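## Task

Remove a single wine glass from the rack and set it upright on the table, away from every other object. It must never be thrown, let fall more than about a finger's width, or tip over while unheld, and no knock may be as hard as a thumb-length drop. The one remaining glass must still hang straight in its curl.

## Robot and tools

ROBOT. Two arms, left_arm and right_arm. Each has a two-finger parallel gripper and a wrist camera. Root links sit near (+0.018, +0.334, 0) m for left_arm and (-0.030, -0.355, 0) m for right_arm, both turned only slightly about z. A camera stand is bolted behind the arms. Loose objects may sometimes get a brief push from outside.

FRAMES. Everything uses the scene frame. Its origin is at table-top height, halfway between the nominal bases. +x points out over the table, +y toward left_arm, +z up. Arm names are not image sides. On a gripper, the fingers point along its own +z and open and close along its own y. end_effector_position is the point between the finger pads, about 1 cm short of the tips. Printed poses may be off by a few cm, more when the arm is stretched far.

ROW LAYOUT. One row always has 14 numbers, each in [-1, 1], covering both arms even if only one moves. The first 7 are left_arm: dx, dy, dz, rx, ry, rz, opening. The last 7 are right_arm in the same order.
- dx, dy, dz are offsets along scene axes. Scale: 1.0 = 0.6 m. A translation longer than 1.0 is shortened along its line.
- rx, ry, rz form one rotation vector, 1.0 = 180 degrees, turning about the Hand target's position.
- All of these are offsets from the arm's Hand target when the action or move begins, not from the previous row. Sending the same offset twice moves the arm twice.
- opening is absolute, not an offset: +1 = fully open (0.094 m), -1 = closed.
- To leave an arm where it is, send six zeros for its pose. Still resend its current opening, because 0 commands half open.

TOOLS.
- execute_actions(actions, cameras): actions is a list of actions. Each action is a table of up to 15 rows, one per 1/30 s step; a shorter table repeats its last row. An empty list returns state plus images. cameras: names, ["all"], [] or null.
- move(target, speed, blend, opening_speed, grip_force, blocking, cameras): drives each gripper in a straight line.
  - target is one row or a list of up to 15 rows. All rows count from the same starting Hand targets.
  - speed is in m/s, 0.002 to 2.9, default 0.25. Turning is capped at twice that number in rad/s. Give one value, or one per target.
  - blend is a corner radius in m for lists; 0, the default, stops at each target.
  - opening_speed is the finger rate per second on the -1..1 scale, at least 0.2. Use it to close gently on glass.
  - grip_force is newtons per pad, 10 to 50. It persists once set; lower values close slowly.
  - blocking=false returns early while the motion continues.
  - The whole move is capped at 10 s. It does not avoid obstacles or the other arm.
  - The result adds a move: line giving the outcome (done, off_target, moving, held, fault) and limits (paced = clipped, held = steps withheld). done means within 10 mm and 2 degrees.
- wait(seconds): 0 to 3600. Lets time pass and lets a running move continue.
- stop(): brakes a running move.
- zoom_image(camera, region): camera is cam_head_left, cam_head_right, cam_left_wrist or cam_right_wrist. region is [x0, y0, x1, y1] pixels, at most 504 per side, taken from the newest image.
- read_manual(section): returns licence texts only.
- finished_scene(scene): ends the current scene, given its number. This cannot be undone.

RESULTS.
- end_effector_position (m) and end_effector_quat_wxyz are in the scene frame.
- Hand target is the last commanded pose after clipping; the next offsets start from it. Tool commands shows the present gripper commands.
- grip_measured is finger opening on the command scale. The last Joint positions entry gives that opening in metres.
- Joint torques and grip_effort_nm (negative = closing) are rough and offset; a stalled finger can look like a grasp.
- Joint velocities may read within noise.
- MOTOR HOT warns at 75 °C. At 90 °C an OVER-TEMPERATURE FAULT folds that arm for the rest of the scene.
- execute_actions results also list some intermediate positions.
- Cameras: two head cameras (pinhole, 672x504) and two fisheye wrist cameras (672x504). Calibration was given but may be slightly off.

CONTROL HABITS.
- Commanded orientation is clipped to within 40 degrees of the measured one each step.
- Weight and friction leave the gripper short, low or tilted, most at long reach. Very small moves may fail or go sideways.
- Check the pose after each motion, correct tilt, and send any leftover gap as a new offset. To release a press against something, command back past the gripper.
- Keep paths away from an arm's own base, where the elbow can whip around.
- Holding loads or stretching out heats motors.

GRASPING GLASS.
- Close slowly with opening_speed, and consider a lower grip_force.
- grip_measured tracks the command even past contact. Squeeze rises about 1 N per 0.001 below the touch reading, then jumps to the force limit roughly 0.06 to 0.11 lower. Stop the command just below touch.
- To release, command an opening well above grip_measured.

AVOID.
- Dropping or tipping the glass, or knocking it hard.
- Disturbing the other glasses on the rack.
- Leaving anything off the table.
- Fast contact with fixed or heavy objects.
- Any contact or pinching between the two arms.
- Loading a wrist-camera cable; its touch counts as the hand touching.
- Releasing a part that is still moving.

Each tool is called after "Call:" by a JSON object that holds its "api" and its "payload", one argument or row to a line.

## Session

Call:
{"api": "execute_actions", "payload": {
  "actions": []
}}

Scene clock: 0.00 s.
left_arm: end_effector_position=(+0.4102, +0.3232, +0.0843) grip_measured=+1.000 grip_effort_nm=n/a end_effector_quat_wxyz=(+0.577, +0.014, +0.816, +0.031) | right_arm: end_effector_position=(+0.3684, -0.3682, +0.0943) grip_measured=+1.000 grip_effort_nm=n/a end_effector_quat_wxyz=(+0.570, +0.019, +0.821, -0.036)
Joint positions: left_arm=[-0.097 1.571 0.344 0.886 -0.102 0.034 0.094] | right_arm=[0.006 1.528 0.394 0.778 0.085 -0.009 0.094]
Joint velocities: within noise
Joint torques (N m): no reading
Heat: left arm: 32 °C; right arm: 36 °C.
Hand target: left_arm +0.4133, +0.3230, +0.0915; +0.585, +0.014, +0.810, +0.030 | right_arm +0.3724, -0.3682, +0.1047; +0.582, +0.020, +0.812, -0.036
Tool commands: left_gripper/opening=+1.0 right_gripper/opening=+1.0
camera_calibration:
cam_left_wrist: T_world_to_cam=[[-0.01627, -0.98438, -0.17528, 0.34575], [-0.69402, 0.13731, -0.70674, 0.35007], [0.71977, 0.11015, -0.68542, -0.17213]] pos_world=[0.37248, 0.31124, 0.19003]
cam_right_wrist: T_world_to_cam=[[-0.11441, -0.99025, -0.07945, -0.30672], [-0.71386, 0.13757, -0.68664, 0.42293], [0.69088, -0.02184, -0.72264, -0.09099]] pos_world=[0.32969, -0.3639, 0.20028]

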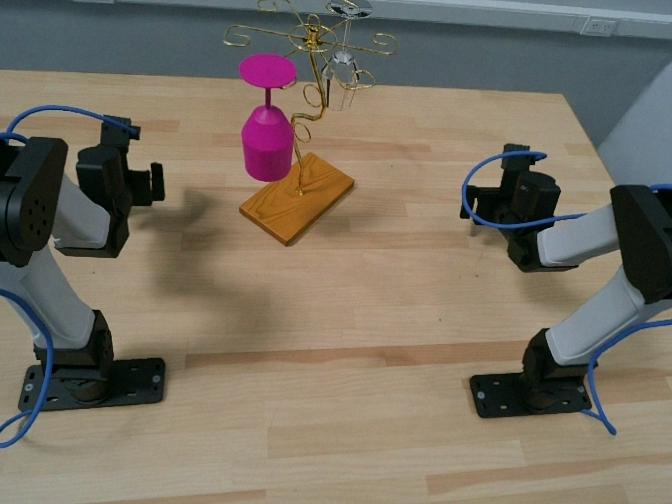

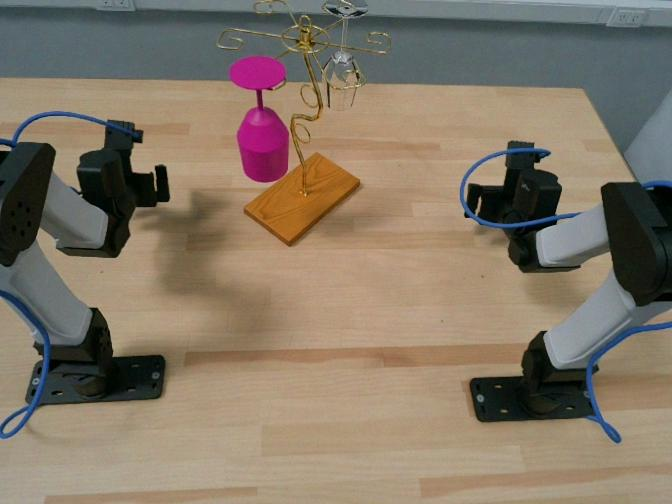

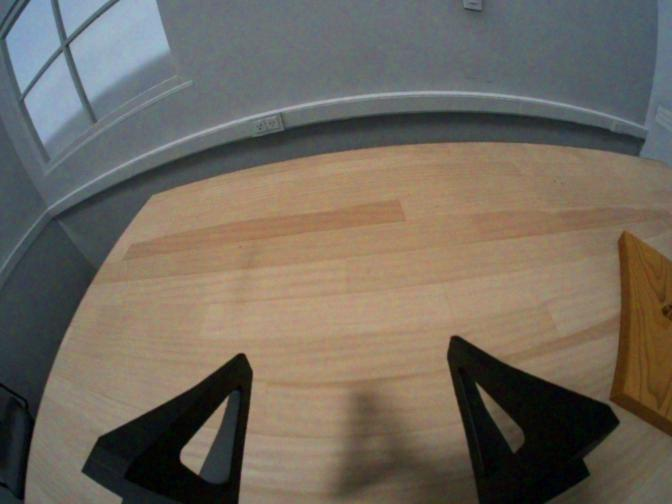

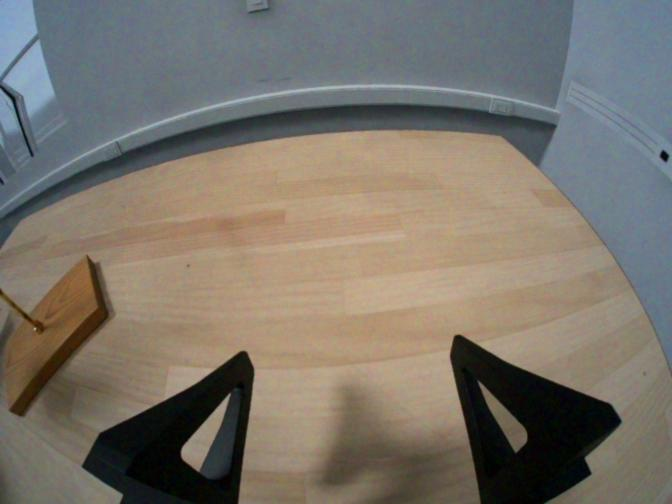

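Call:
{"api": "zoom_image", "payload": {
  "camera": "cam_head_left",
  "region": [200, 0, 420, 200]
}}

Call:
{"api": "zoom_image", "payload": {
  "camera": "cam_head_right",
  "region": [200, 0, 420, 200]
}}

Scaled by 2.291 from the camera's image (finer frame: 960x720).

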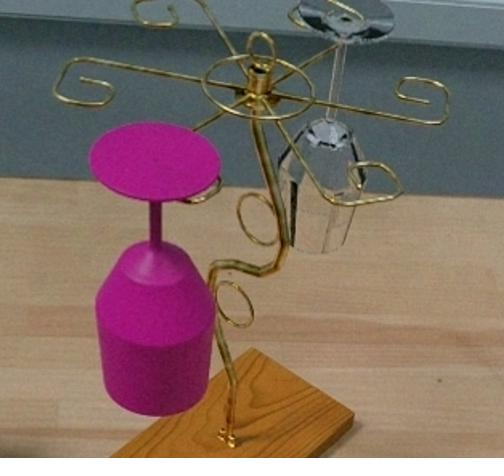

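Scaled by 2.291 from the camera's image (finer frame: 960x720).

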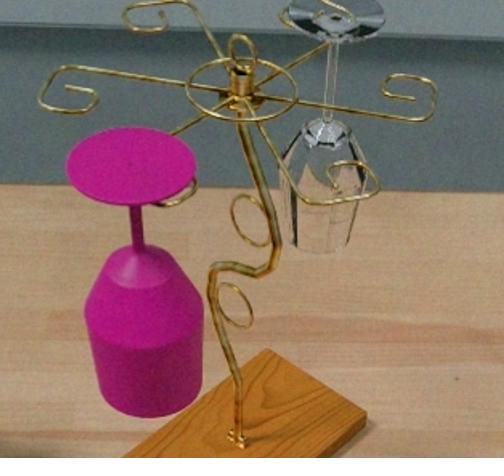

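Call:
{"api": "move", "payload": {
  "target": [-0.2722,-0.2917,0.4975,0.0025,0.0695,-0.2231,1, -0.154,0.247,0.2755,0.0659,-0.0892,0.383,1],
  "speed": 0.35,
  "cameras": ["all"]
}}

Call:
{"api": "zoom_image", "payload": {
  "camera": "cam_left_wrist",
  "region": [270, 80, 470, 280]
}}

Call:
{"api": "zoom_image", "payload": {
  "camera": "cam_left_wrist",
  "region": [280, 180, 440, 360]
}}

Scene clock: 6.13 s.
left_arm: end_effector_position=(+0.2510, +0.1496, +0.3791) grip_measured=+1.000 grip_effort_nm=0.03 end_effector_quat_wxyz=(+0.461, +0.298, +0.819, -0.165) | right_arm: end_effector_position=(+0.2777, -0.2232, +0.2580) grip_measured=+1.000 grip_effort_nm=-0.01 end_effector_quat_wxyz=(+0.589, -0.366, +0.612, +0.381)
Joint positions: left_arm=[-0.671 1.07 1.534 -1.012 0.039 0.03 0.094] | right_arm=[-0.103 1.202 0.574 0.58 -1.217 -0.009 0.094]
Joint torques (N m): left_arm=[-0.9 -1.46 10.4 1.89 0.07 -0.05] | right_arm=[0.32 -2.18 8.8 2 -0.23 0.12]
Heat: left arm: 33 °C; right arm: 38 °C.
Hand target: left_arm +0.2499, +0.1480, +0.3902; +0.470, +0.296, +0.814, -0.171 | right_arm +0.2799, -0.2199, +0.2699; +0.596, -0.380, +0.596, +0.380
Off the commanded pose: left_arm 0.011 m, 1 deg | right_arm 0.013 m, 3 deg.
move: off_target (left_arm, right_arm)
cam_left_wrist: T_world_to_cam=[[-0.67464, -0.73039, -0.1067, 0.32524], [-0.56824, 0.60616, -0.55648, 0.31312], [0.47113, -0.3148, -0.82398, 0.34224]] pos_world=[0.23611, 0.15549, 0.49095]
cam_right_wrist: T_world_to_cam=[[0.88489, -0.43769, -0.15939, -0.29392], [-0.32856, -0.34392, -0.87964, 0.28597], [0.33019, 0.83075, -0.44813, 0.31276]] pos_world=[0.25078, -0.29013, 0.34486]

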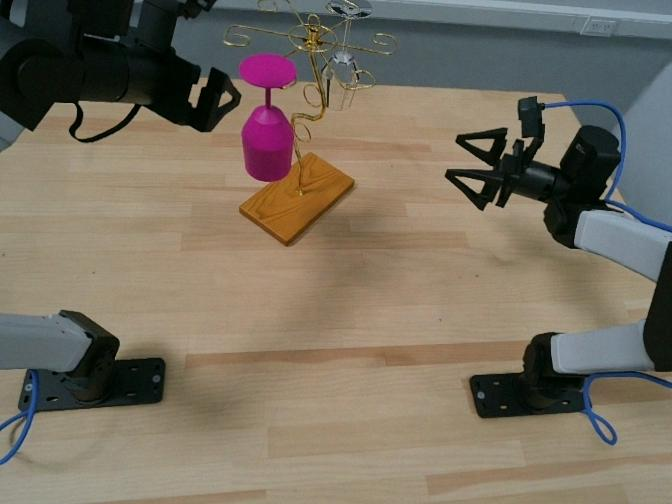

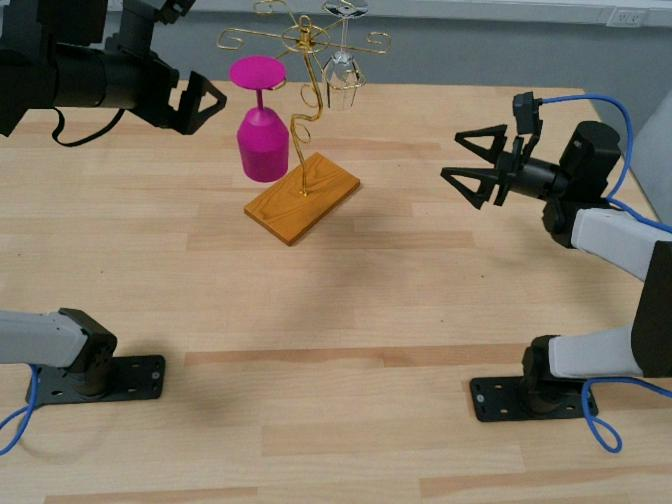

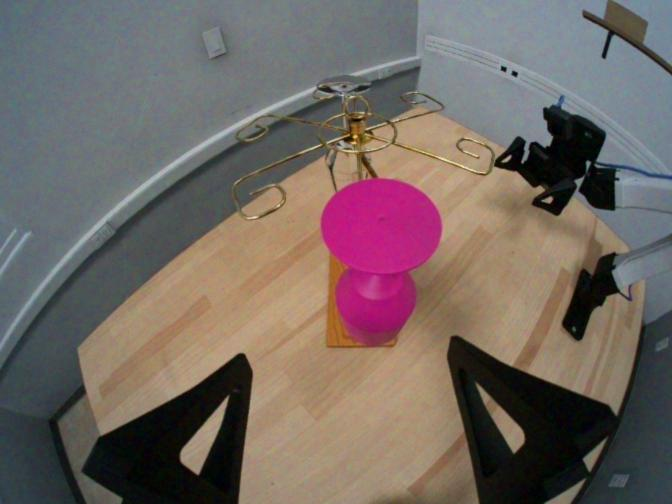

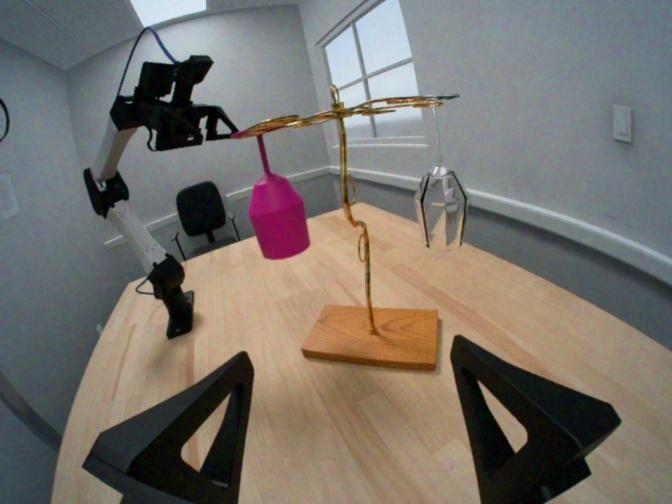

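Scaled by 2.520 from the camera's image (finer frame: 960x720).

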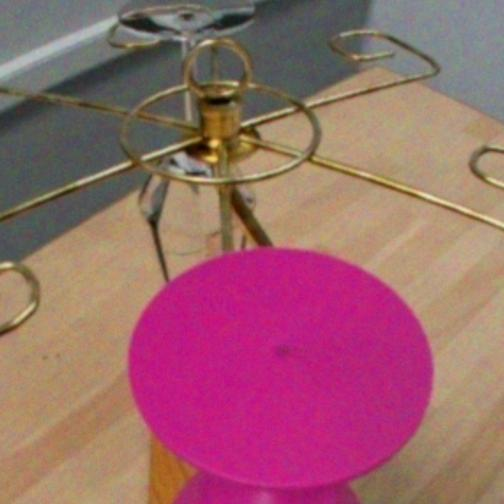

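Scaled by 2.800 from the camera's image (finer frame: 960x720).

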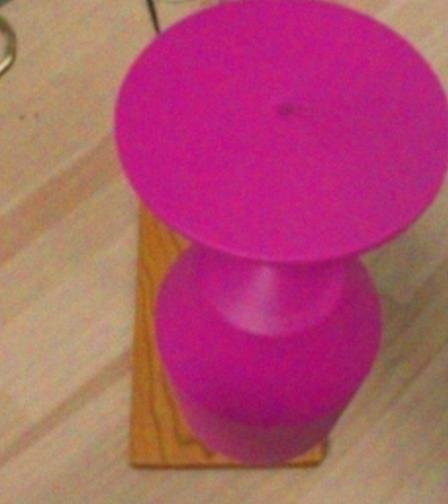

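Call:
{"api": "zoom_image", "payload": {
  "camera": "cam_right_wrist",
  "region": [190, 80, 400, 380]
}}

Scaled by 1.680 from the camera's image (finer frame: 960x720).

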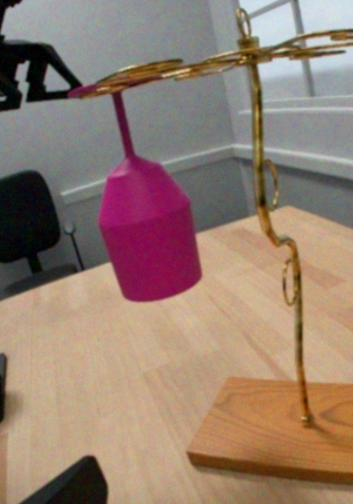

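Call:
{"api": "move", "payload": {
  "target": [-0.0187,-0.0292,-0.2703,-0.1412,-0.157,-0.0216,1, 0,0,0,0,0,0,1],
  "speed": 0.25,
  "cameras": ["cam_left_wrist","cam_right_wrist","cam_head_left"]
}}

Scene clock: 13.03 s.
left_arm: end_effector_position=(+0.2421, +0.1333, +0.2313) grip_measured=+1.000 grip_effort_nm=0.04 end_effector_quat_wxyz=(+0.703, +0.242, +0.610, -0.274) | right_arm: end_effector_position=(+0.2777, -0.2232, +0.2583) grip_measured=+1.000 grip_effort_nm=-0.01 end_effector_quat_wxyz=(+0.589, -0.366, +0.612, +0.381)
Joint positions: left_arm=[-0.729 0.704 0.109 0.735 0.045 0 0.094] | right_arm=[-0.103 1.202 0.574 0.582 -1.217 -0.008 0.094]
Joint torques (N m): left_arm=[-1.01 0.02 7.27 2.12 0.08 -0.05] | right_arm=[0.39 -2.18 8.87 1.98 -0.24 0.08]
Heat: left arm: 35 °C; right arm: 38 °C.
Hand target: left_arm +0.2387, +0.1304, +0.2279; +0.700, +0.246, +0.608, -0.283 | right_arm +0.2799, -0.2199, +0.2699; +0.597, -0.380, +0.596, +0.380
Off the commanded pose: left_arm 0.005 m, 1 deg | right_arm 0.012 m, 3 deg.
move: done
cam_left_wrist: T_world_to_cam=[[-0.65734, -0.74449, -0.11674, 0.29154], [-0.13678, 0.27022, -0.95303, 0.26773], [0.74107, -0.6105, -0.27946, 0.06755]] pos_world=[0.17821, 0.18595, 0.30807]
cam_right_wrist: T_world_to_cam=[[0.88503, -0.43765, -0.15869, -0.2942], [-0.32772, -0.34363, -0.88007, 0.28613], [0.33063, 0.8309, -0.44755, 0.31266]] pos_world=[0.25078, -0.29022, 0.34506]
Images, in order (width x height): cam_head_left 672x504, cam_left_wrist 672x504, cam_right_wrist 672x504.

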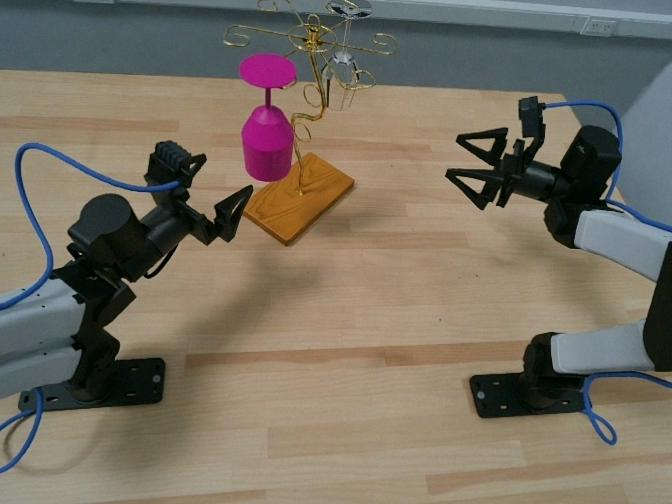

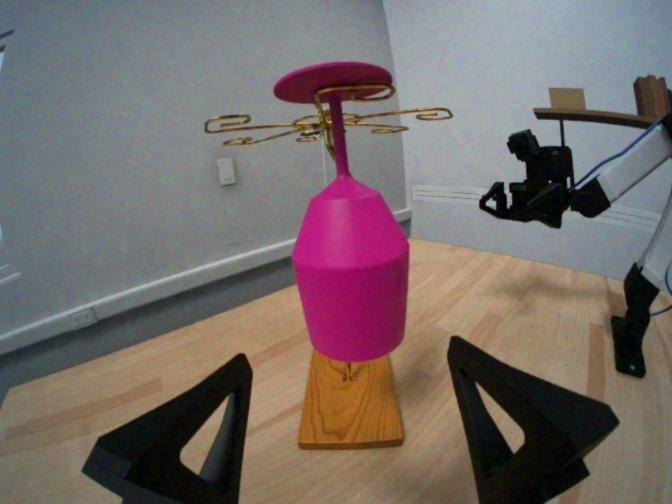

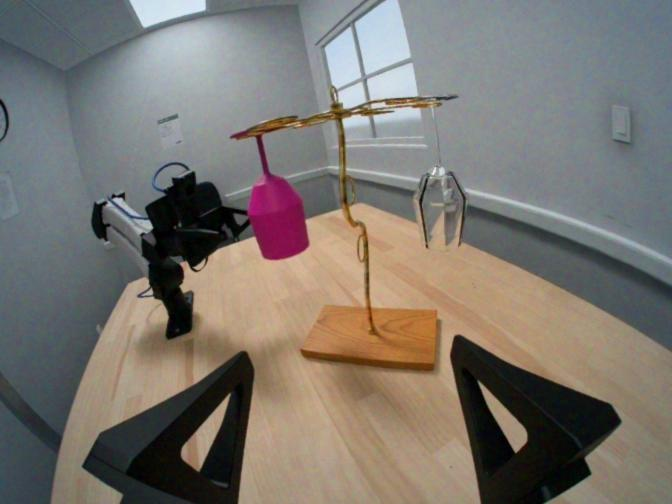

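Call:
{"api": "zoom_image", "payload": {
  "camera": "cam_left_wrist",
  "region": [240, 40, 460, 460]
}}

Scaled by 1.200 from the camera's image (finer frame: 960x720).

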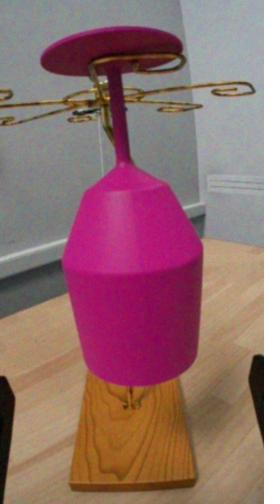

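Call:
{"api": "move", "payload": {
  "target": [0.0378,-0.0435,-0.015,-0.0076,-0.0081,0,1, 0,0,0,0,0,0,1],
  "speed": 0.12,
  "cameras": ["cam_left_wrist","cam_right_wrist"]
}}

Scene clock: 17.17 s.
left_arm: end_effector_position=(+0.2600, +0.1060, +0.2109) grip_measured=+1.000 grip_effort_nm=0.04 end_effector_quat_wxyz=(+0.703, +0.248, +0.603, -0.284) | right_arm: end_effector_position=(+0.2777, -0.2232, +0.2583) grip_measured=+1.000 grip_effort_nm=-0.01 end_effector_quat_wxyz=(+0.589, -0.366, +0.612, +0.381)
Joint positions: left_arm=[-0.759 1.143 0.109 1.184 0.039 0 0.094] | right_arm=[-0.103 1.202 0.574 0.582 -1.217 -0.008 0.094]
Joint torques (N m): left_arm=[-0.92 -1.39 8.54 2.13 -0.19 0.06] | right_arm=[0.39 -2.25 8.88 1.97 -0.23 0.09]
Heat: left arm: 36 °C; right arm: 38 °C.
Hand target: left_arm +0.2614, +0.1044, +0.2189; +0.710, +0.241, +0.596, -0.287 | right_arm +0.2799, -0.2199, +0.2699; +0.597, -0.380, +0.596, +0.380
Off the commanded pose: left_arm 0.008 m, 2 deg | right_arm 0.012 m, 3 deg.
move: done
cam_left_wrist: T_world_to_cam=[[-0.67481, -0.72882, -0.11601, 0.2833], [-0.12327, 0.2663, -0.95598, 0.2557], [0.72763, -0.6308, -0.26954, 0.03546]] pos_world=[0.1969, 0.16075, 0.28687]
cam_right_wrist: T_world_to_cam=[[0.88503, -0.43765, -0.15869, -0.2942], [-0.32772, -0.34363, -0.88007, 0.28613], [0.33063, 0.8309, -0.44755, 0.31266]] pos_world=[0.25078, -0.29022, 0.34506]

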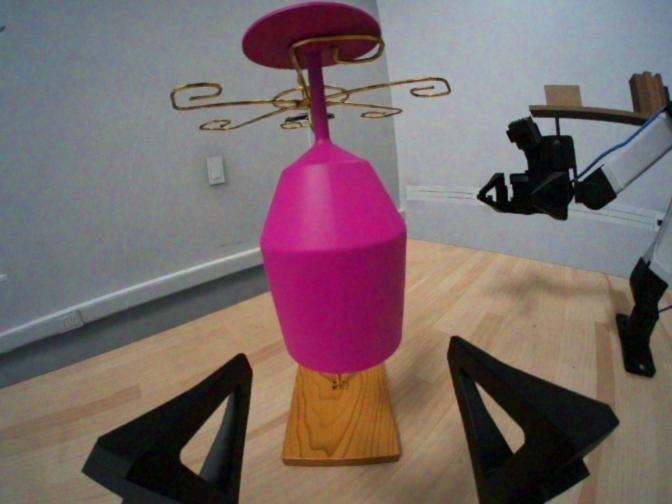

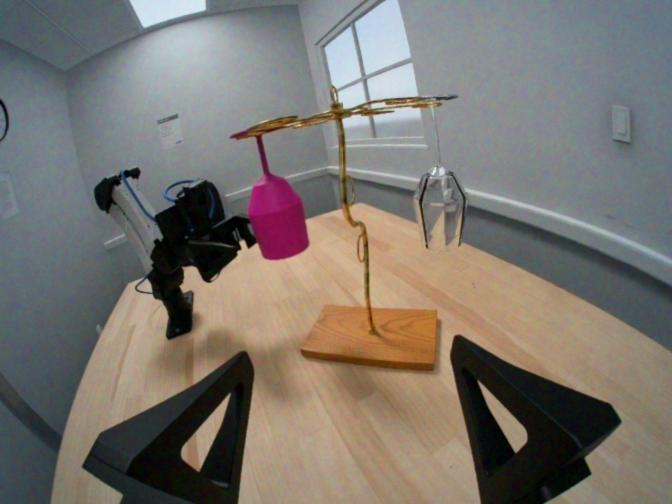

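Call:
{"api": "zoom_image", "payload": {
  "camera": "cam_left_wrist",
  "region": [235, 215, 475, 395]
}}

Scaled by 2.100 from the camera's image (finer frame: 960x720).

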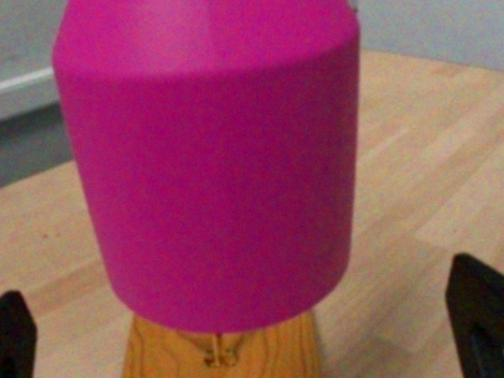

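Call:
{"api": "move", "payload": {
  "target": [0.011,0.011,0.0100,-0.0078,-0.0079,0,1, 0,0,0,0,0,0,1],
  "speed": 0.08
}}

Scene clock: 19.83 s.
left_arm: end_effector_position=(+0.2657, +0.1113, +0.2169) grip_measured=+1.000 grip_effort_nm=0.03 end_effector_quat_wxyz=(+0.714, +0.240, +0.592, -0.287) | right_arm: end_effector_position=(+0.2777, -0.2232, +0.2583) grip_measured=+1.000 grip_effort_nm=-0.01 end_effector_quat_wxyz=(+0.589, -0.366, +0.612, +0.381)
Joint positions: left_arm=[-0.721 1.179 0.109 1.255 0.069 -0.01 0.094] | right_arm=[-0.103 1.202 0.574 0.582 -1.217 -0.008 0.094]
Joint torques (N m): left_arm=[0.81 -1.55 8.24 2.05 0.05 0.05] | right_arm=[0.38 -2.22 8.87 1.97 -0.23 0.08]
Heat: left arm: 37 °C; right arm: 38 °C.
Hand target: left_arm +0.2680, +0.1110, +0.2249; +0.721, +0.236, +0.583, -0.291 | right_arm +0.2799, -0.2199, +0.2699; +0.597, -0.380, +0.596, +0.380
Off the commanded pose: left_arm 0.008 m, 1 deg | right_arm 0.012 m, 3 deg.
move: done

Call:
{"api": "move", "payload": {
  "target": [0.0732,-0.073,0.0083,-0.0039,-0.004,0,1, 0,0,0,0,0,0,1],
  "speed": 0.06,
  "cameras": ["cam_left_wrist","cam_right_wrist","cam_head_left"]
}}

Scene clock: 22.53 s.
left_arm: end_effector_position=(+0.3087, +0.0710, +0.2170) grip_measured=+1.000 grip_effort_nm=0.04 end_effector_quat_wxyz=(+0.713, +0.242, +0.591, -0.290) | right_arm: end_effector_position=(+0.2777, -0.2232, +0.2583) grip_measured=+1.000 grip_effort_nm=-0.01 end_effector_quat_wxyz=(+0.589, -0.366, +0.612, +0.381)
Joint positions: left_arm=[-0.73 1.507 0.311 1.383 0.067 -0.011 0.094] | right_arm=[-0.103 1.202 0.574 0.582 -1.217 -0.008 0.094]
Joint velocities: left_arm=[-0.017 -0.002 -0.017 -0.154 -0.037 -0.022 0] | right_arm=[within noise]
Joint torques (N m): left_arm=[-0.99 -3.43 8.9 2.1 -0.21 0.08] | right_arm=[0.4 -2.15 8.79 1.95 -0.23 0.08]
Heat: left arm: 37 °C; right arm: 38 °C.
Hand target: left_arm +0.3119, +0.0672, +0.2298; +0.726, +0.233, +0.577, -0.293 | right_arm +0.2799, -0.2199, +0.2699; +0.597, -0.380, +0.596, +0.380
Off the commanded pose: left_arm 0.014 m, 2 deg | right_arm 0.012 m, 3 deg.
move: off_target (left_arm)
cam_left_wrist: T_world_to_cam=[[-0.67211, -0.73211, -0.11081, 0.28972], [-0.10061, 0.23855, -0.9659, 0.274], [0.73359, -0.63804, -0.23399, -0.02944]] pos_world=[0.24389, 0.12796, 0.28987]
cam_right_wrist: T_world_to_cam=[[0.88503, -0.43765, -0.15869, -0.2942], [-0.32772, -0.34363, -0.88007, 0.28613], [0.33063, 0.8309, -0.44755, 0.31266]] pos_world=[0.25078, -0.29022, 0.34506]
Images, in order (width x height): cam_head_left 672x504, cam_left_wrist 672x504, cam_right_wrist 672x504.

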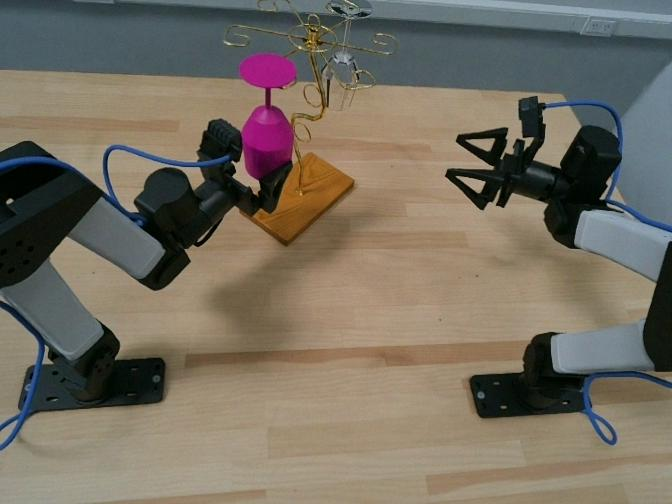

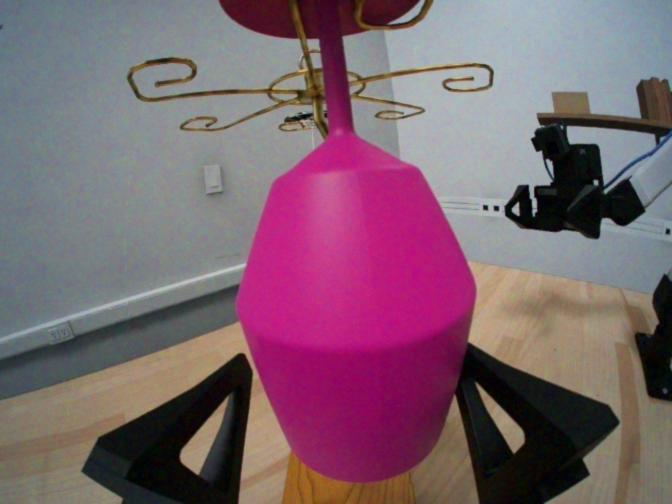

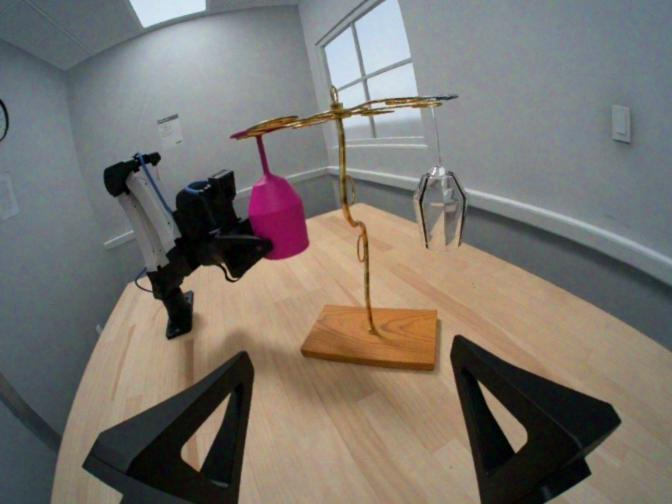

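Call:
{"api": "zoom_image", "payload": {
  "camera": "cam_left_wrist",
  "region": [200, 260, 520, 500]
}}

Call:
{"api": "zoom_image", "payload": {
  "camera": "cam_head_left",
  "region": [180, 40, 340, 240]
}}

Call:
{"api": "zoom_image", "payload": {
  "camera": "cam_right_wrist",
  "region": [160, 110, 340, 300]
}}

Scaled by 1.575 from the camera's image (finer frame: 960x720).

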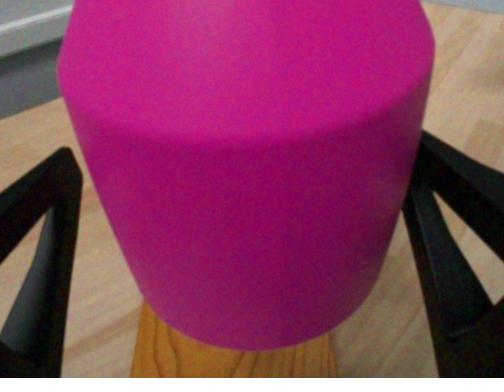

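Scaled by 2.520 from the camera's image (finer frame: 960x720).

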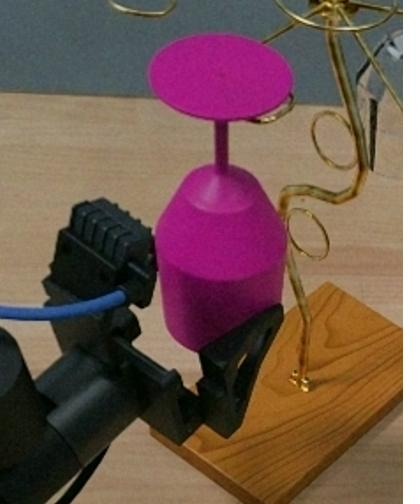

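Scaled by 2.653 from the camera's image (finer frame: 960x720).

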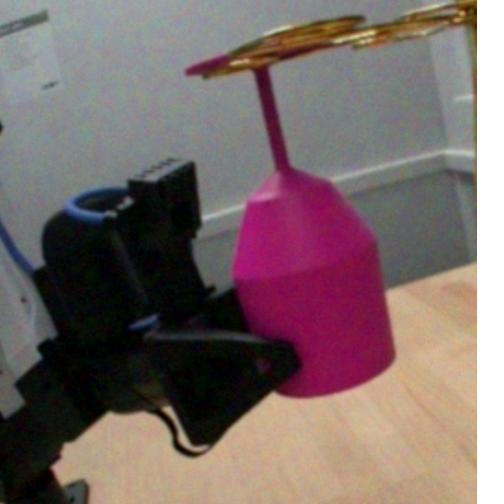

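Call:
{"api": "move", "payload": {
  "target": [-0.0045,-0.0119,0.0017,0,0,0,1, 0,0,0,0,0,0,1],
  "speed": 0.05,
  "cameras": ["cam_left_wrist"]
}}

Call:
{"api": "zoom_image", "payload": {
  "camera": "cam_left_wrist",
  "region": [200, 260, 520, 500]
}}

Scene clock: 24.20 s.
left_arm: end_effector_position=(+0.3055, +0.0636, +0.2198) grip_measured=+1.000 grip_effort_nm=0.03 end_effector_quat_wxyz=(+0.714, +0.240, +0.588, -0.294) | right_arm: end_effector_position=(+0.2777, -0.2232, +0.2583) grip_measured=+1.000 grip_effort_nm=-0.01 end_effector_quat_wxyz=(+0.589, -0.366, +0.612, +0.381)
Joint positions: left_arm=[-0.763 1.512 0.323 1.384 0.038 -0.011 0.094] | right_arm=[-0.103 1.202 0.574 0.582 -1.217 -0.008 0.094]
Joint torques (N m): left_arm=[-0.58 -3.36 8.87 1.99 -0.17 0.12] | right_arm=[0.44 -2.21 8.88 1.95 -0.25 0.09]
Heat: left arm: 37 °C; right arm: 38 °C.
Hand target: left_arm +0.3091, +0.0600, +0.2308; +0.726, +0.233, +0.577, -0.293 | right_arm +0.2799, -0.2199, +0.2699; +0.597, -0.380, +0.596, +0.380
Off the commanded pose: left_arm 0.012 m, 2 deg | right_arm 0.012 m, 3 deg.
move: off_target (left_arm)
cam_left_wrist: T_world_to_cam=[[-0.67461, -0.73062, -0.10533, 0.2818], [-0.09834, 0.23038, -0.96812, 0.27838], [0.7316, -0.64274, -0.22726, -0.03172]] pos_world=[0.24069, 0.12137, 0.29198]

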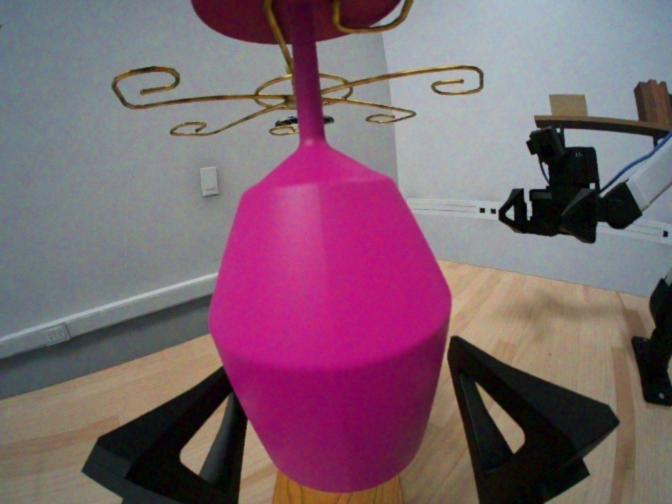

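Scaled by 1.575 from the camera's image (finer frame: 960x720).

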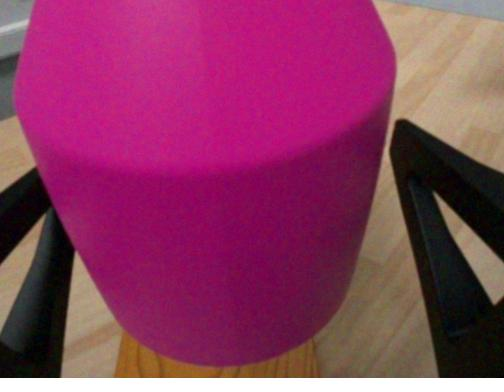

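Call:
{"api": "move", "payload": {
  "target": [0.0052,0.0054,0,0,0,0,1, 0,0,0,0,0,0,1],
  "speed": 0.05
}}

Call:
{"api": "wait", "payload": {
  "seconds": 0.2,
  "cameras": ["cam_left_wrist", "cam_head_left"]
}}

Call:
{"api": "zoom_image", "payload": {
  "camera": "cam_left_wrist",
  "region": [200, 260, 520, 500]
}}

Scene clock: 27.67 s.
left_arm: end_effector_position=(+0.3066, +0.0647, +0.2198) grip_measured=+1.000 grip_effort_nm=0.04 end_effector_quat_wxyz=(+0.715, +0.238, +0.589, -0.292) | right_arm: end_effector_position=(+0.2777, -0.2232, +0.2583) grip_measured=+1.000 grip_effort_nm=-0.01 end_effector_quat_wxyz=(+0.589, -0.366, +0.612, +0.381)
Joint positions: left_arm=[-0.759 1.512 0.323 1.384 0.037 -0.011 0.094] | right_arm=[-0.103 1.202 0.574 0.582 -1.217 -0.008 0.094]
Joint torques (N m): left_arm=[0.92 -3.55 8.96 2 0.09 0.11] | right_arm=[0.46 -2.15 8.76 1.97 -0.22 0.09]
Heat: left arm: 38 °C; right arm: 38 °C.
Hand target: left_arm +0.3124, +0.0634, +0.2308; +0.726, +0.233, +0.577, -0.293 | right_arm +0.2799, -0.2199, +0.2699; +0.597, -0.380, +0.596, +0.380
Off the commanded pose: left_arm 0.012 m, 2 deg | right_arm 0.012 m, 3 deg.
move: off_target (left_arm)

Scene clock: 27.87 s.
left_arm: end_effector_position=(+0.3066, +0.0647, +0.2198) grip_measured=+1.000 grip_effort_nm=0.03 end_effector_quat_wxyz=(+0.715, +0.238, +0.589, -0.292) | right_arm: end_effector_position=(+0.2777, -0.2232, +0.2583) grip_measured=+1.000 grip_effort_nm=-0.01 end_effector_quat_wxyz=(+0.589, -0.366, +0.612, +0.381)
Joint positions: left_arm=[-0.759 1.512 0.323 1.384 0.037 -0.011 0.094] | right_arm=[-0.103 1.202 0.574 0.582 -1.217 -0.008 0.094]
Joint torques (N m): left_arm=[0.77 -3.47 8.95 2.01 0.05 0.11] | right_arm=[0.36 -2.17 8.83 1.96 -0.22 0.07]
Heat: left arm: 38 °C; right arm: 38 °C.
Hand target: left_arm +0.3124, +0.0634, +0.2308; +0.726, +0.233, +0.577, -0.293 | right_arm +0.2799, -0.2199, +0.2699; +0.597, -0.380, +0.596, +0.380
Tool commands: left_gripper/opening=+1.0 right_gripper/opening=+1.0
Off the commanded pose: left_arm 0.012 m, 2 deg | right_arm 0.012 m, 3 deg.
wait: 0.20 s; at rest by 0.17 s
cam_left_wrist: T_world_to_cam=[[-0.67129, -0.73369, -0.1052, 0.28259], [-0.09947, 0.22982, -0.96814, 0.2786], [0.73449, -0.63943, -0.22726, -0.03291]] pos_world=[0.24159, 0.12227, 0.29198]
Images, in order (width x height): cam_head_left 672x504, cam_left_wrist 672x504.

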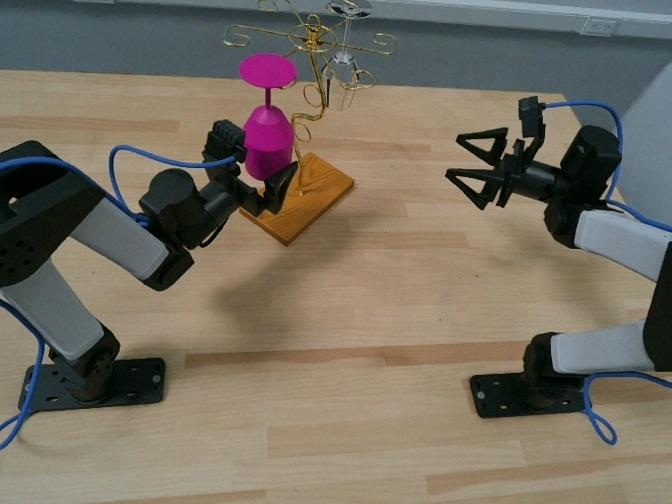

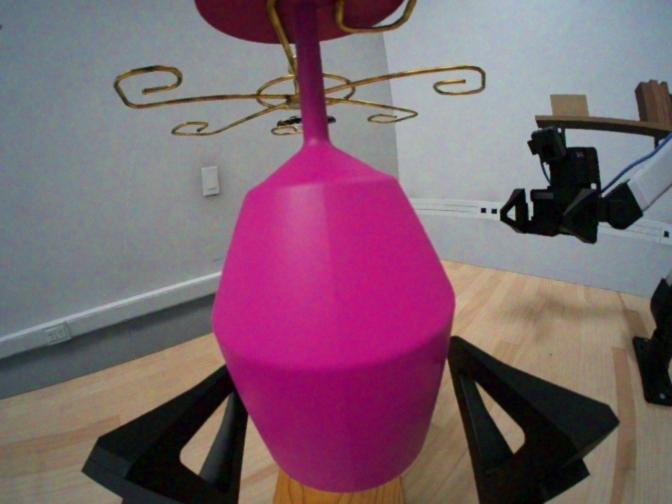

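Scaled by 1.575 from the camera's image (finer frame: 960x720).

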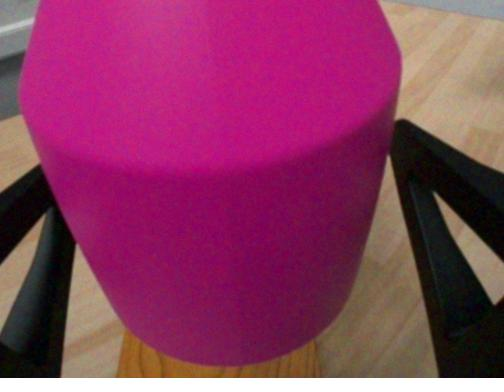

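Call:
{"api": "move", "payload": {
  "target": [0,0,0,0,0,0,0.45, 0,0,0,0,0,0,1],
  "grip_force": [30, 50],
  "opening_speed": 0.3,
  "cameras": ["cam_left_wrist","cam_right_wrist"]
}}

Scene clock: 30.33 s.
left_arm: end_effector_position=(+0.3066, +0.0647, +0.2198) grip_measured=+0.668 grip_effort_nm=-0.62 end_effector_quat_wxyz=(+0.715, +0.238, +0.589, -0.292) | right_arm: end_effector_position=(+0.2777, -0.2232, +0.2583) grip_measured=+1.000 grip_effort_nm=-0.01 end_effector_quat_wxyz=(+0.589, -0.366, +0.612, +0.381)
Joint positions: left_arm=[-0.759 1.512 0.323 1.384 0.037 -0.011 0.078] | right_arm=[-0.103 1.202 0.574 0.582 -1.217 -0.008 0.094]
Joint torques (N m): left_arm=[0.84 -3.33 8.84 2.02 0.01 0.02] | right_arm=[0.49 -2.19 8.87 1.97 -0.23 0.11]
Heat: left arm: 38 °C; right arm: 38 °C.
Hand target: left_arm +0.3124, +0.0634, +0.2308; +0.726, +0.233, +0.577, -0.293 | right_arm +0.2799, -0.2199, +0.2699; +0.597, -0.380, +0.596, +0.380
Off the commanded pose: left_arm 0.013 m, 2 deg | right_arm 0.012 m, 3 deg.
grip_force (N): 30, 50
move: done
cam_left_wrist: T_world_to_cam=[[-0.67129, -0.73369, -0.1052, 0.28259], [-0.09947, 0.22982, -0.96814, 0.2786], [0.73449, -0.63943, -0.22726, -0.03291]] pos_world=[0.24159, 0.12227, 0.29198]
cam_right_wrist: T_world_to_cam=[[0.88503, -0.43765, -0.15869, -0.2942], [-0.32772, -0.34363, -0.88007, 0.28613], [0.33063, 0.8309, -0.44755, 0.31266]] pos_world=[0.25078, -0.29022, 0.34506]

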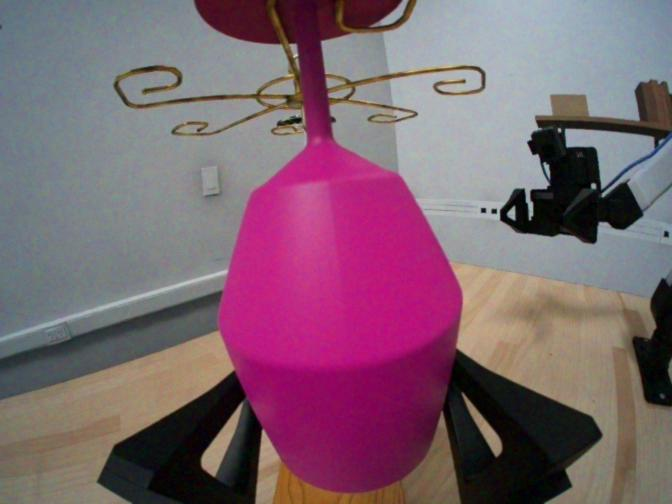

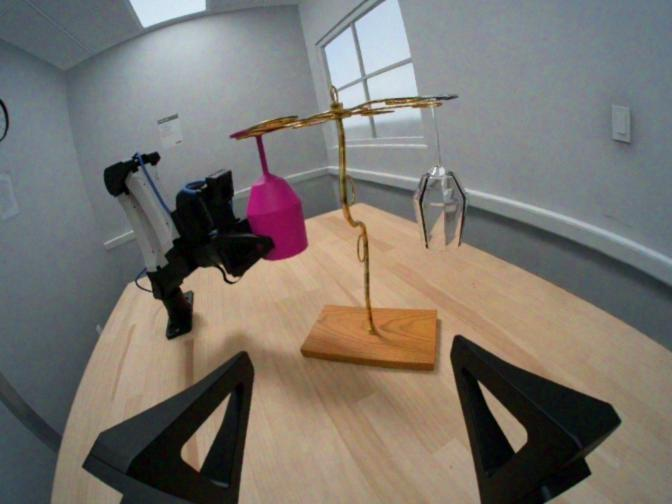

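Call:
{"api": "move", "payload": {
  "target": [0,0,0.03,-0.012,-0.012,0,0.45,0,0,0,0,0,0,1],
  "speed": 0.05
}}

Scene clock: 32.67 s.
left_arm: end_effector_position=(+0.3084, +0.0632, +0.2282) grip_measured=+0.668 grip_effort_nm=-0.62 end_effector_quat_wxyz=(+0.722, +0.235, +0.580, -0.295) | right_arm: end_effector_position=(+0.2777, -0.2232, +0.2583) grip_measured=+1.000 grip_effort_nm=-0.01 end_effector_quat_wxyz=(+0.589, -0.366, +0.612, +0.381)
Joint positions: left_arm=[-0.759 1.512 0.34 1.39 0.037 -0.011 0.078] | right_arm=[-0.103 1.202 0.574 0.582 -1.217 -0.008 0.094]
Joint torques (N m): left_arm=[0.85 -4.67 9.51 2.15 0.02 0.06] | right_arm=[0.43 -2.21 8.83 2 -0.23 0.08]
Heat: left arm: 38 °C; right arm: 39 °C.
Hand target: left_arm +0.3124, +0.0633, +0.2490; +0.741, +0.225, +0.558, -0.300 | right_arm +0.2799, -0.2199, +0.2699; +0.597, -0.380, +0.596, +0.380
Off the commanded pose: left_arm 0.021 m, 4 deg | right_arm 0.012 m, 3 deg.
grip_force (N): 30, 50
move: off_target (left_arm)

Call:
{"api": "execute_actions", "payload": {
  "actions": []
}}

Scene clock: 32.77 s.
left_arm: end_effector_position=(+0.3084, +0.0632, +0.2282) grip_measured=+0.668 grip_effort_nm=-0.62 end_effector_quat_wxyz=(+0.722, +0.235, +0.580, -0.295) | right_arm: end_effector_position=(+0.2777, -0.2232, +0.2583) grip_measured=+1.000 grip_effort_nm=-0.01 end_effector_quat_wxyz=(+0.589, -0.366, +0.612, +0.381)
Joint positions: left_arm=[-0.759 1.512 0.34 1.39 0.037 -0.011 0.078] | right_arm=[-0.103 1.202 0.574 0.582 -1.217 -0.008 0.094]
Joint velocities: within noise
Joint torques (N m): left_arm=[0.68 -4.64 9.21 2.15 0 0.13] | right_arm=[0.43 -2.25 8.85 1.98 -0.23 0.1]
Heat: left arm: 38 °C; right arm: 39 °C.
Hand target: left_arm +0.3124, +0.0633, +0.2490; +0.741, +0.225, +0.558, -0.300 | right_arm +0.2799, -0.2199, +0.2699; +0.597, -0.380, +0.596, +0.380
Tool commands: left_gripper/opening=+0.45 right_gripper/opening=+1.0
Off the commanded pose: left_arm 0.021 m, 4 deg | right_arm 0.012 m, 3 deg.
grip_force (N): 30, 50
camera_calibration:
cam_left_wrist: T_world_to_cam=[[-0.66938, -0.73542, -0.1053, 0.28301], [-0.08251, 0.21446, -0.97324, 0.28416], [0.73833, -0.64278, -0.20423, -0.03954]] pos_world=[0.24208, 0.12177, 0.29828]
cam_right_wrist: T_world_to_cam=[[0.88503, -0.43765, -0.15869, -0.2942], [-0.32772, -0.34363, -0.88007, 0.28613], [0.33063, 0.8309, -0.44755, 0.31266]] pos_world=[0.25078, -0.29022, 0.34506]

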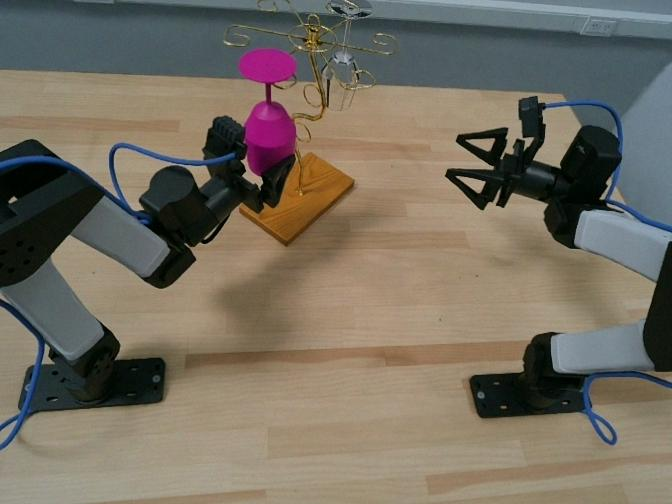

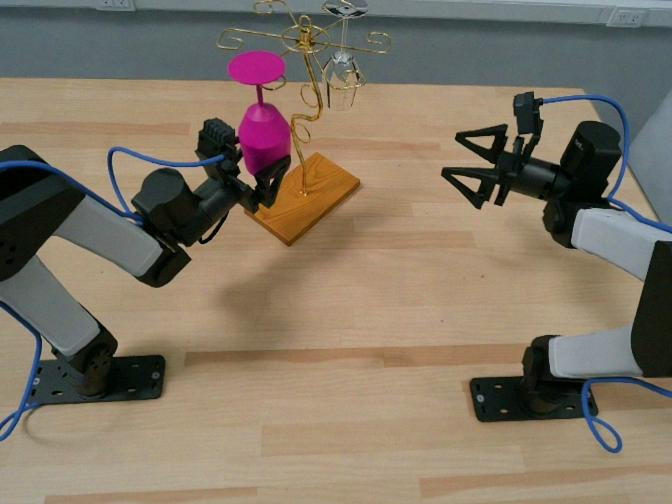

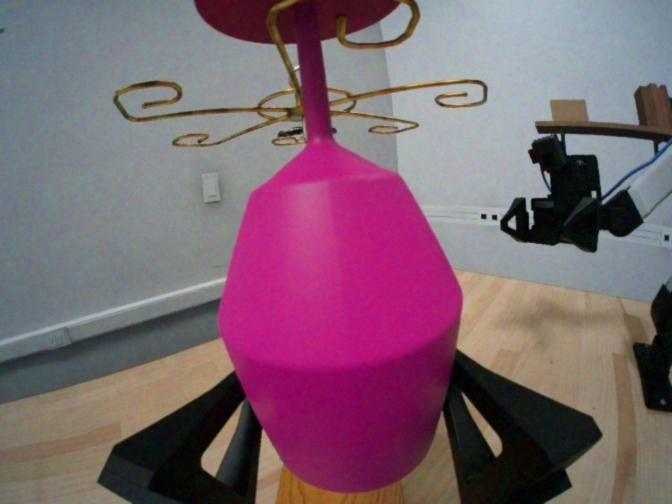

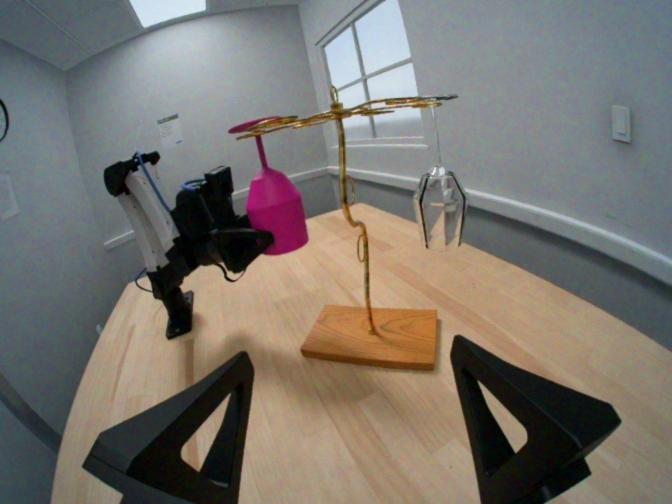

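Call:
{"api": "move", "payload": {
  "target": [0,0,0.018,0.004,0.004,0,0.45,0,0,0,0,0,0,1],
  "speed": 0.05,
  "cameras": ["cam_head_left","cam_right_wrist"]
}}

Scene clock: 34.07 s.
left_arm: end_effector_position=(+0.3095, +0.0622, +0.2389) grip_measured=+0.668 grip_effort_nm=-0.62 end_effector_quat_wxyz=(+0.719, +0.236, +0.584, -0.294) | right_arm: end_effector_position=(+0.2777, -0.2232, +0.2583) grip_measured=+1.000 grip_effort_nm=-0.02 end_effector_quat_wxyz=(+0.589, -0.366, +0.612, +0.381)
Joint positions: left_arm=[-0.759 1.449 0.367 1.29 0.037 -0.011 0.078] | right_arm=[-0.103 1.202 0.574 0.582 -1.217 -0.008 0.094]
Joint torques (N m): left_arm=[0.75 -5.71 9.66 1.86 0.03 0.05] | right_arm=[0.43 -2.22 8.83 1.95 -0.25 0.09]
Heat: left arm: 38 °C; right arm: 39 °C.
Hand target: left_arm +0.3124, +0.0634, +0.2597; +0.736, +0.227, +0.564, -0.298 | right_arm +0.2799, -0.2199, +0.2699; +0.597, -0.380, +0.596, +0.380
Off the commanded pose: left_arm 0.021 m, 3 deg | right_arm 0.012 m, 3 deg.
grip_force (N): 30, 50
move: off_target (left_arm)
cam_right_wrist: T_world_to_cam=[[0.88503, -0.43765, -0.15869, -0.2942], [-0.32772, -0.34363, -0.88007, 0.28613], [0.33063, 0.8309, -0.44755, 0.31266]] pos_world=[0.25078, -0.29022, 0.34506]

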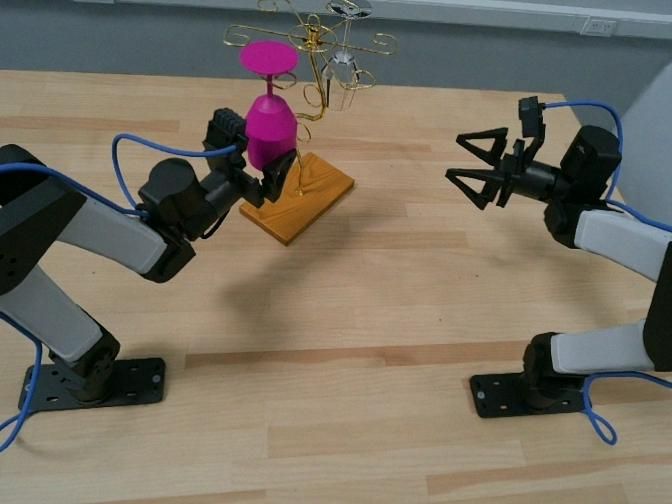

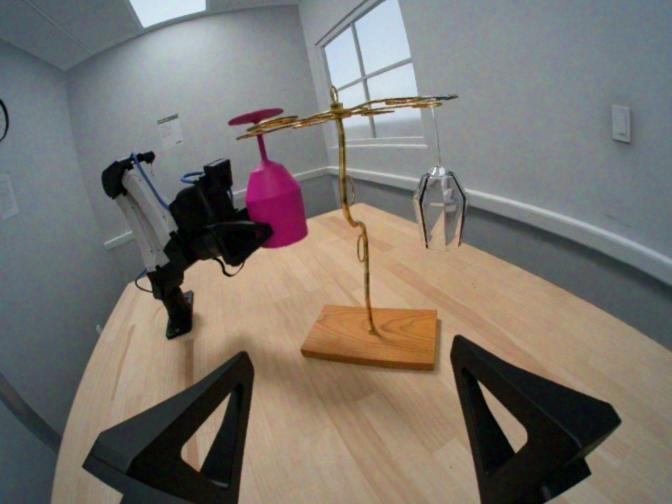

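Call:
{"api": "zoom_image", "payload": {
  "camera": "cam_right_wrist",
  "region": [210, 70, 370, 190]
}}

Call:
{"api": "zoom_image", "payload": {
  "camera": "cam_head_left",
  "region": [190, 0, 430, 180]
}}

Scaled by 3.150 from the camera's image (finer frame: 960x720).

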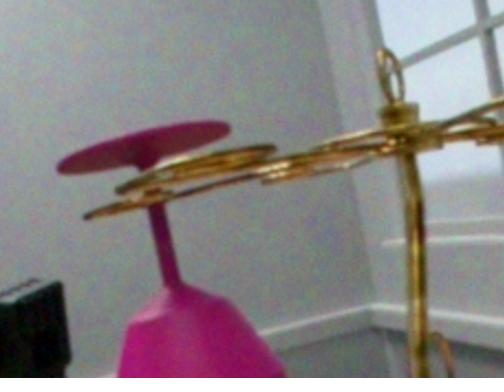

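Scaled by 2.100 from the camera's image (finer frame: 960x720).

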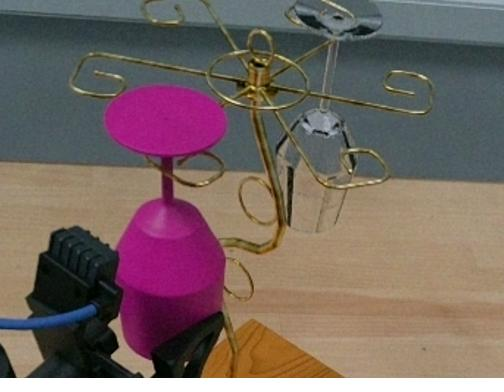

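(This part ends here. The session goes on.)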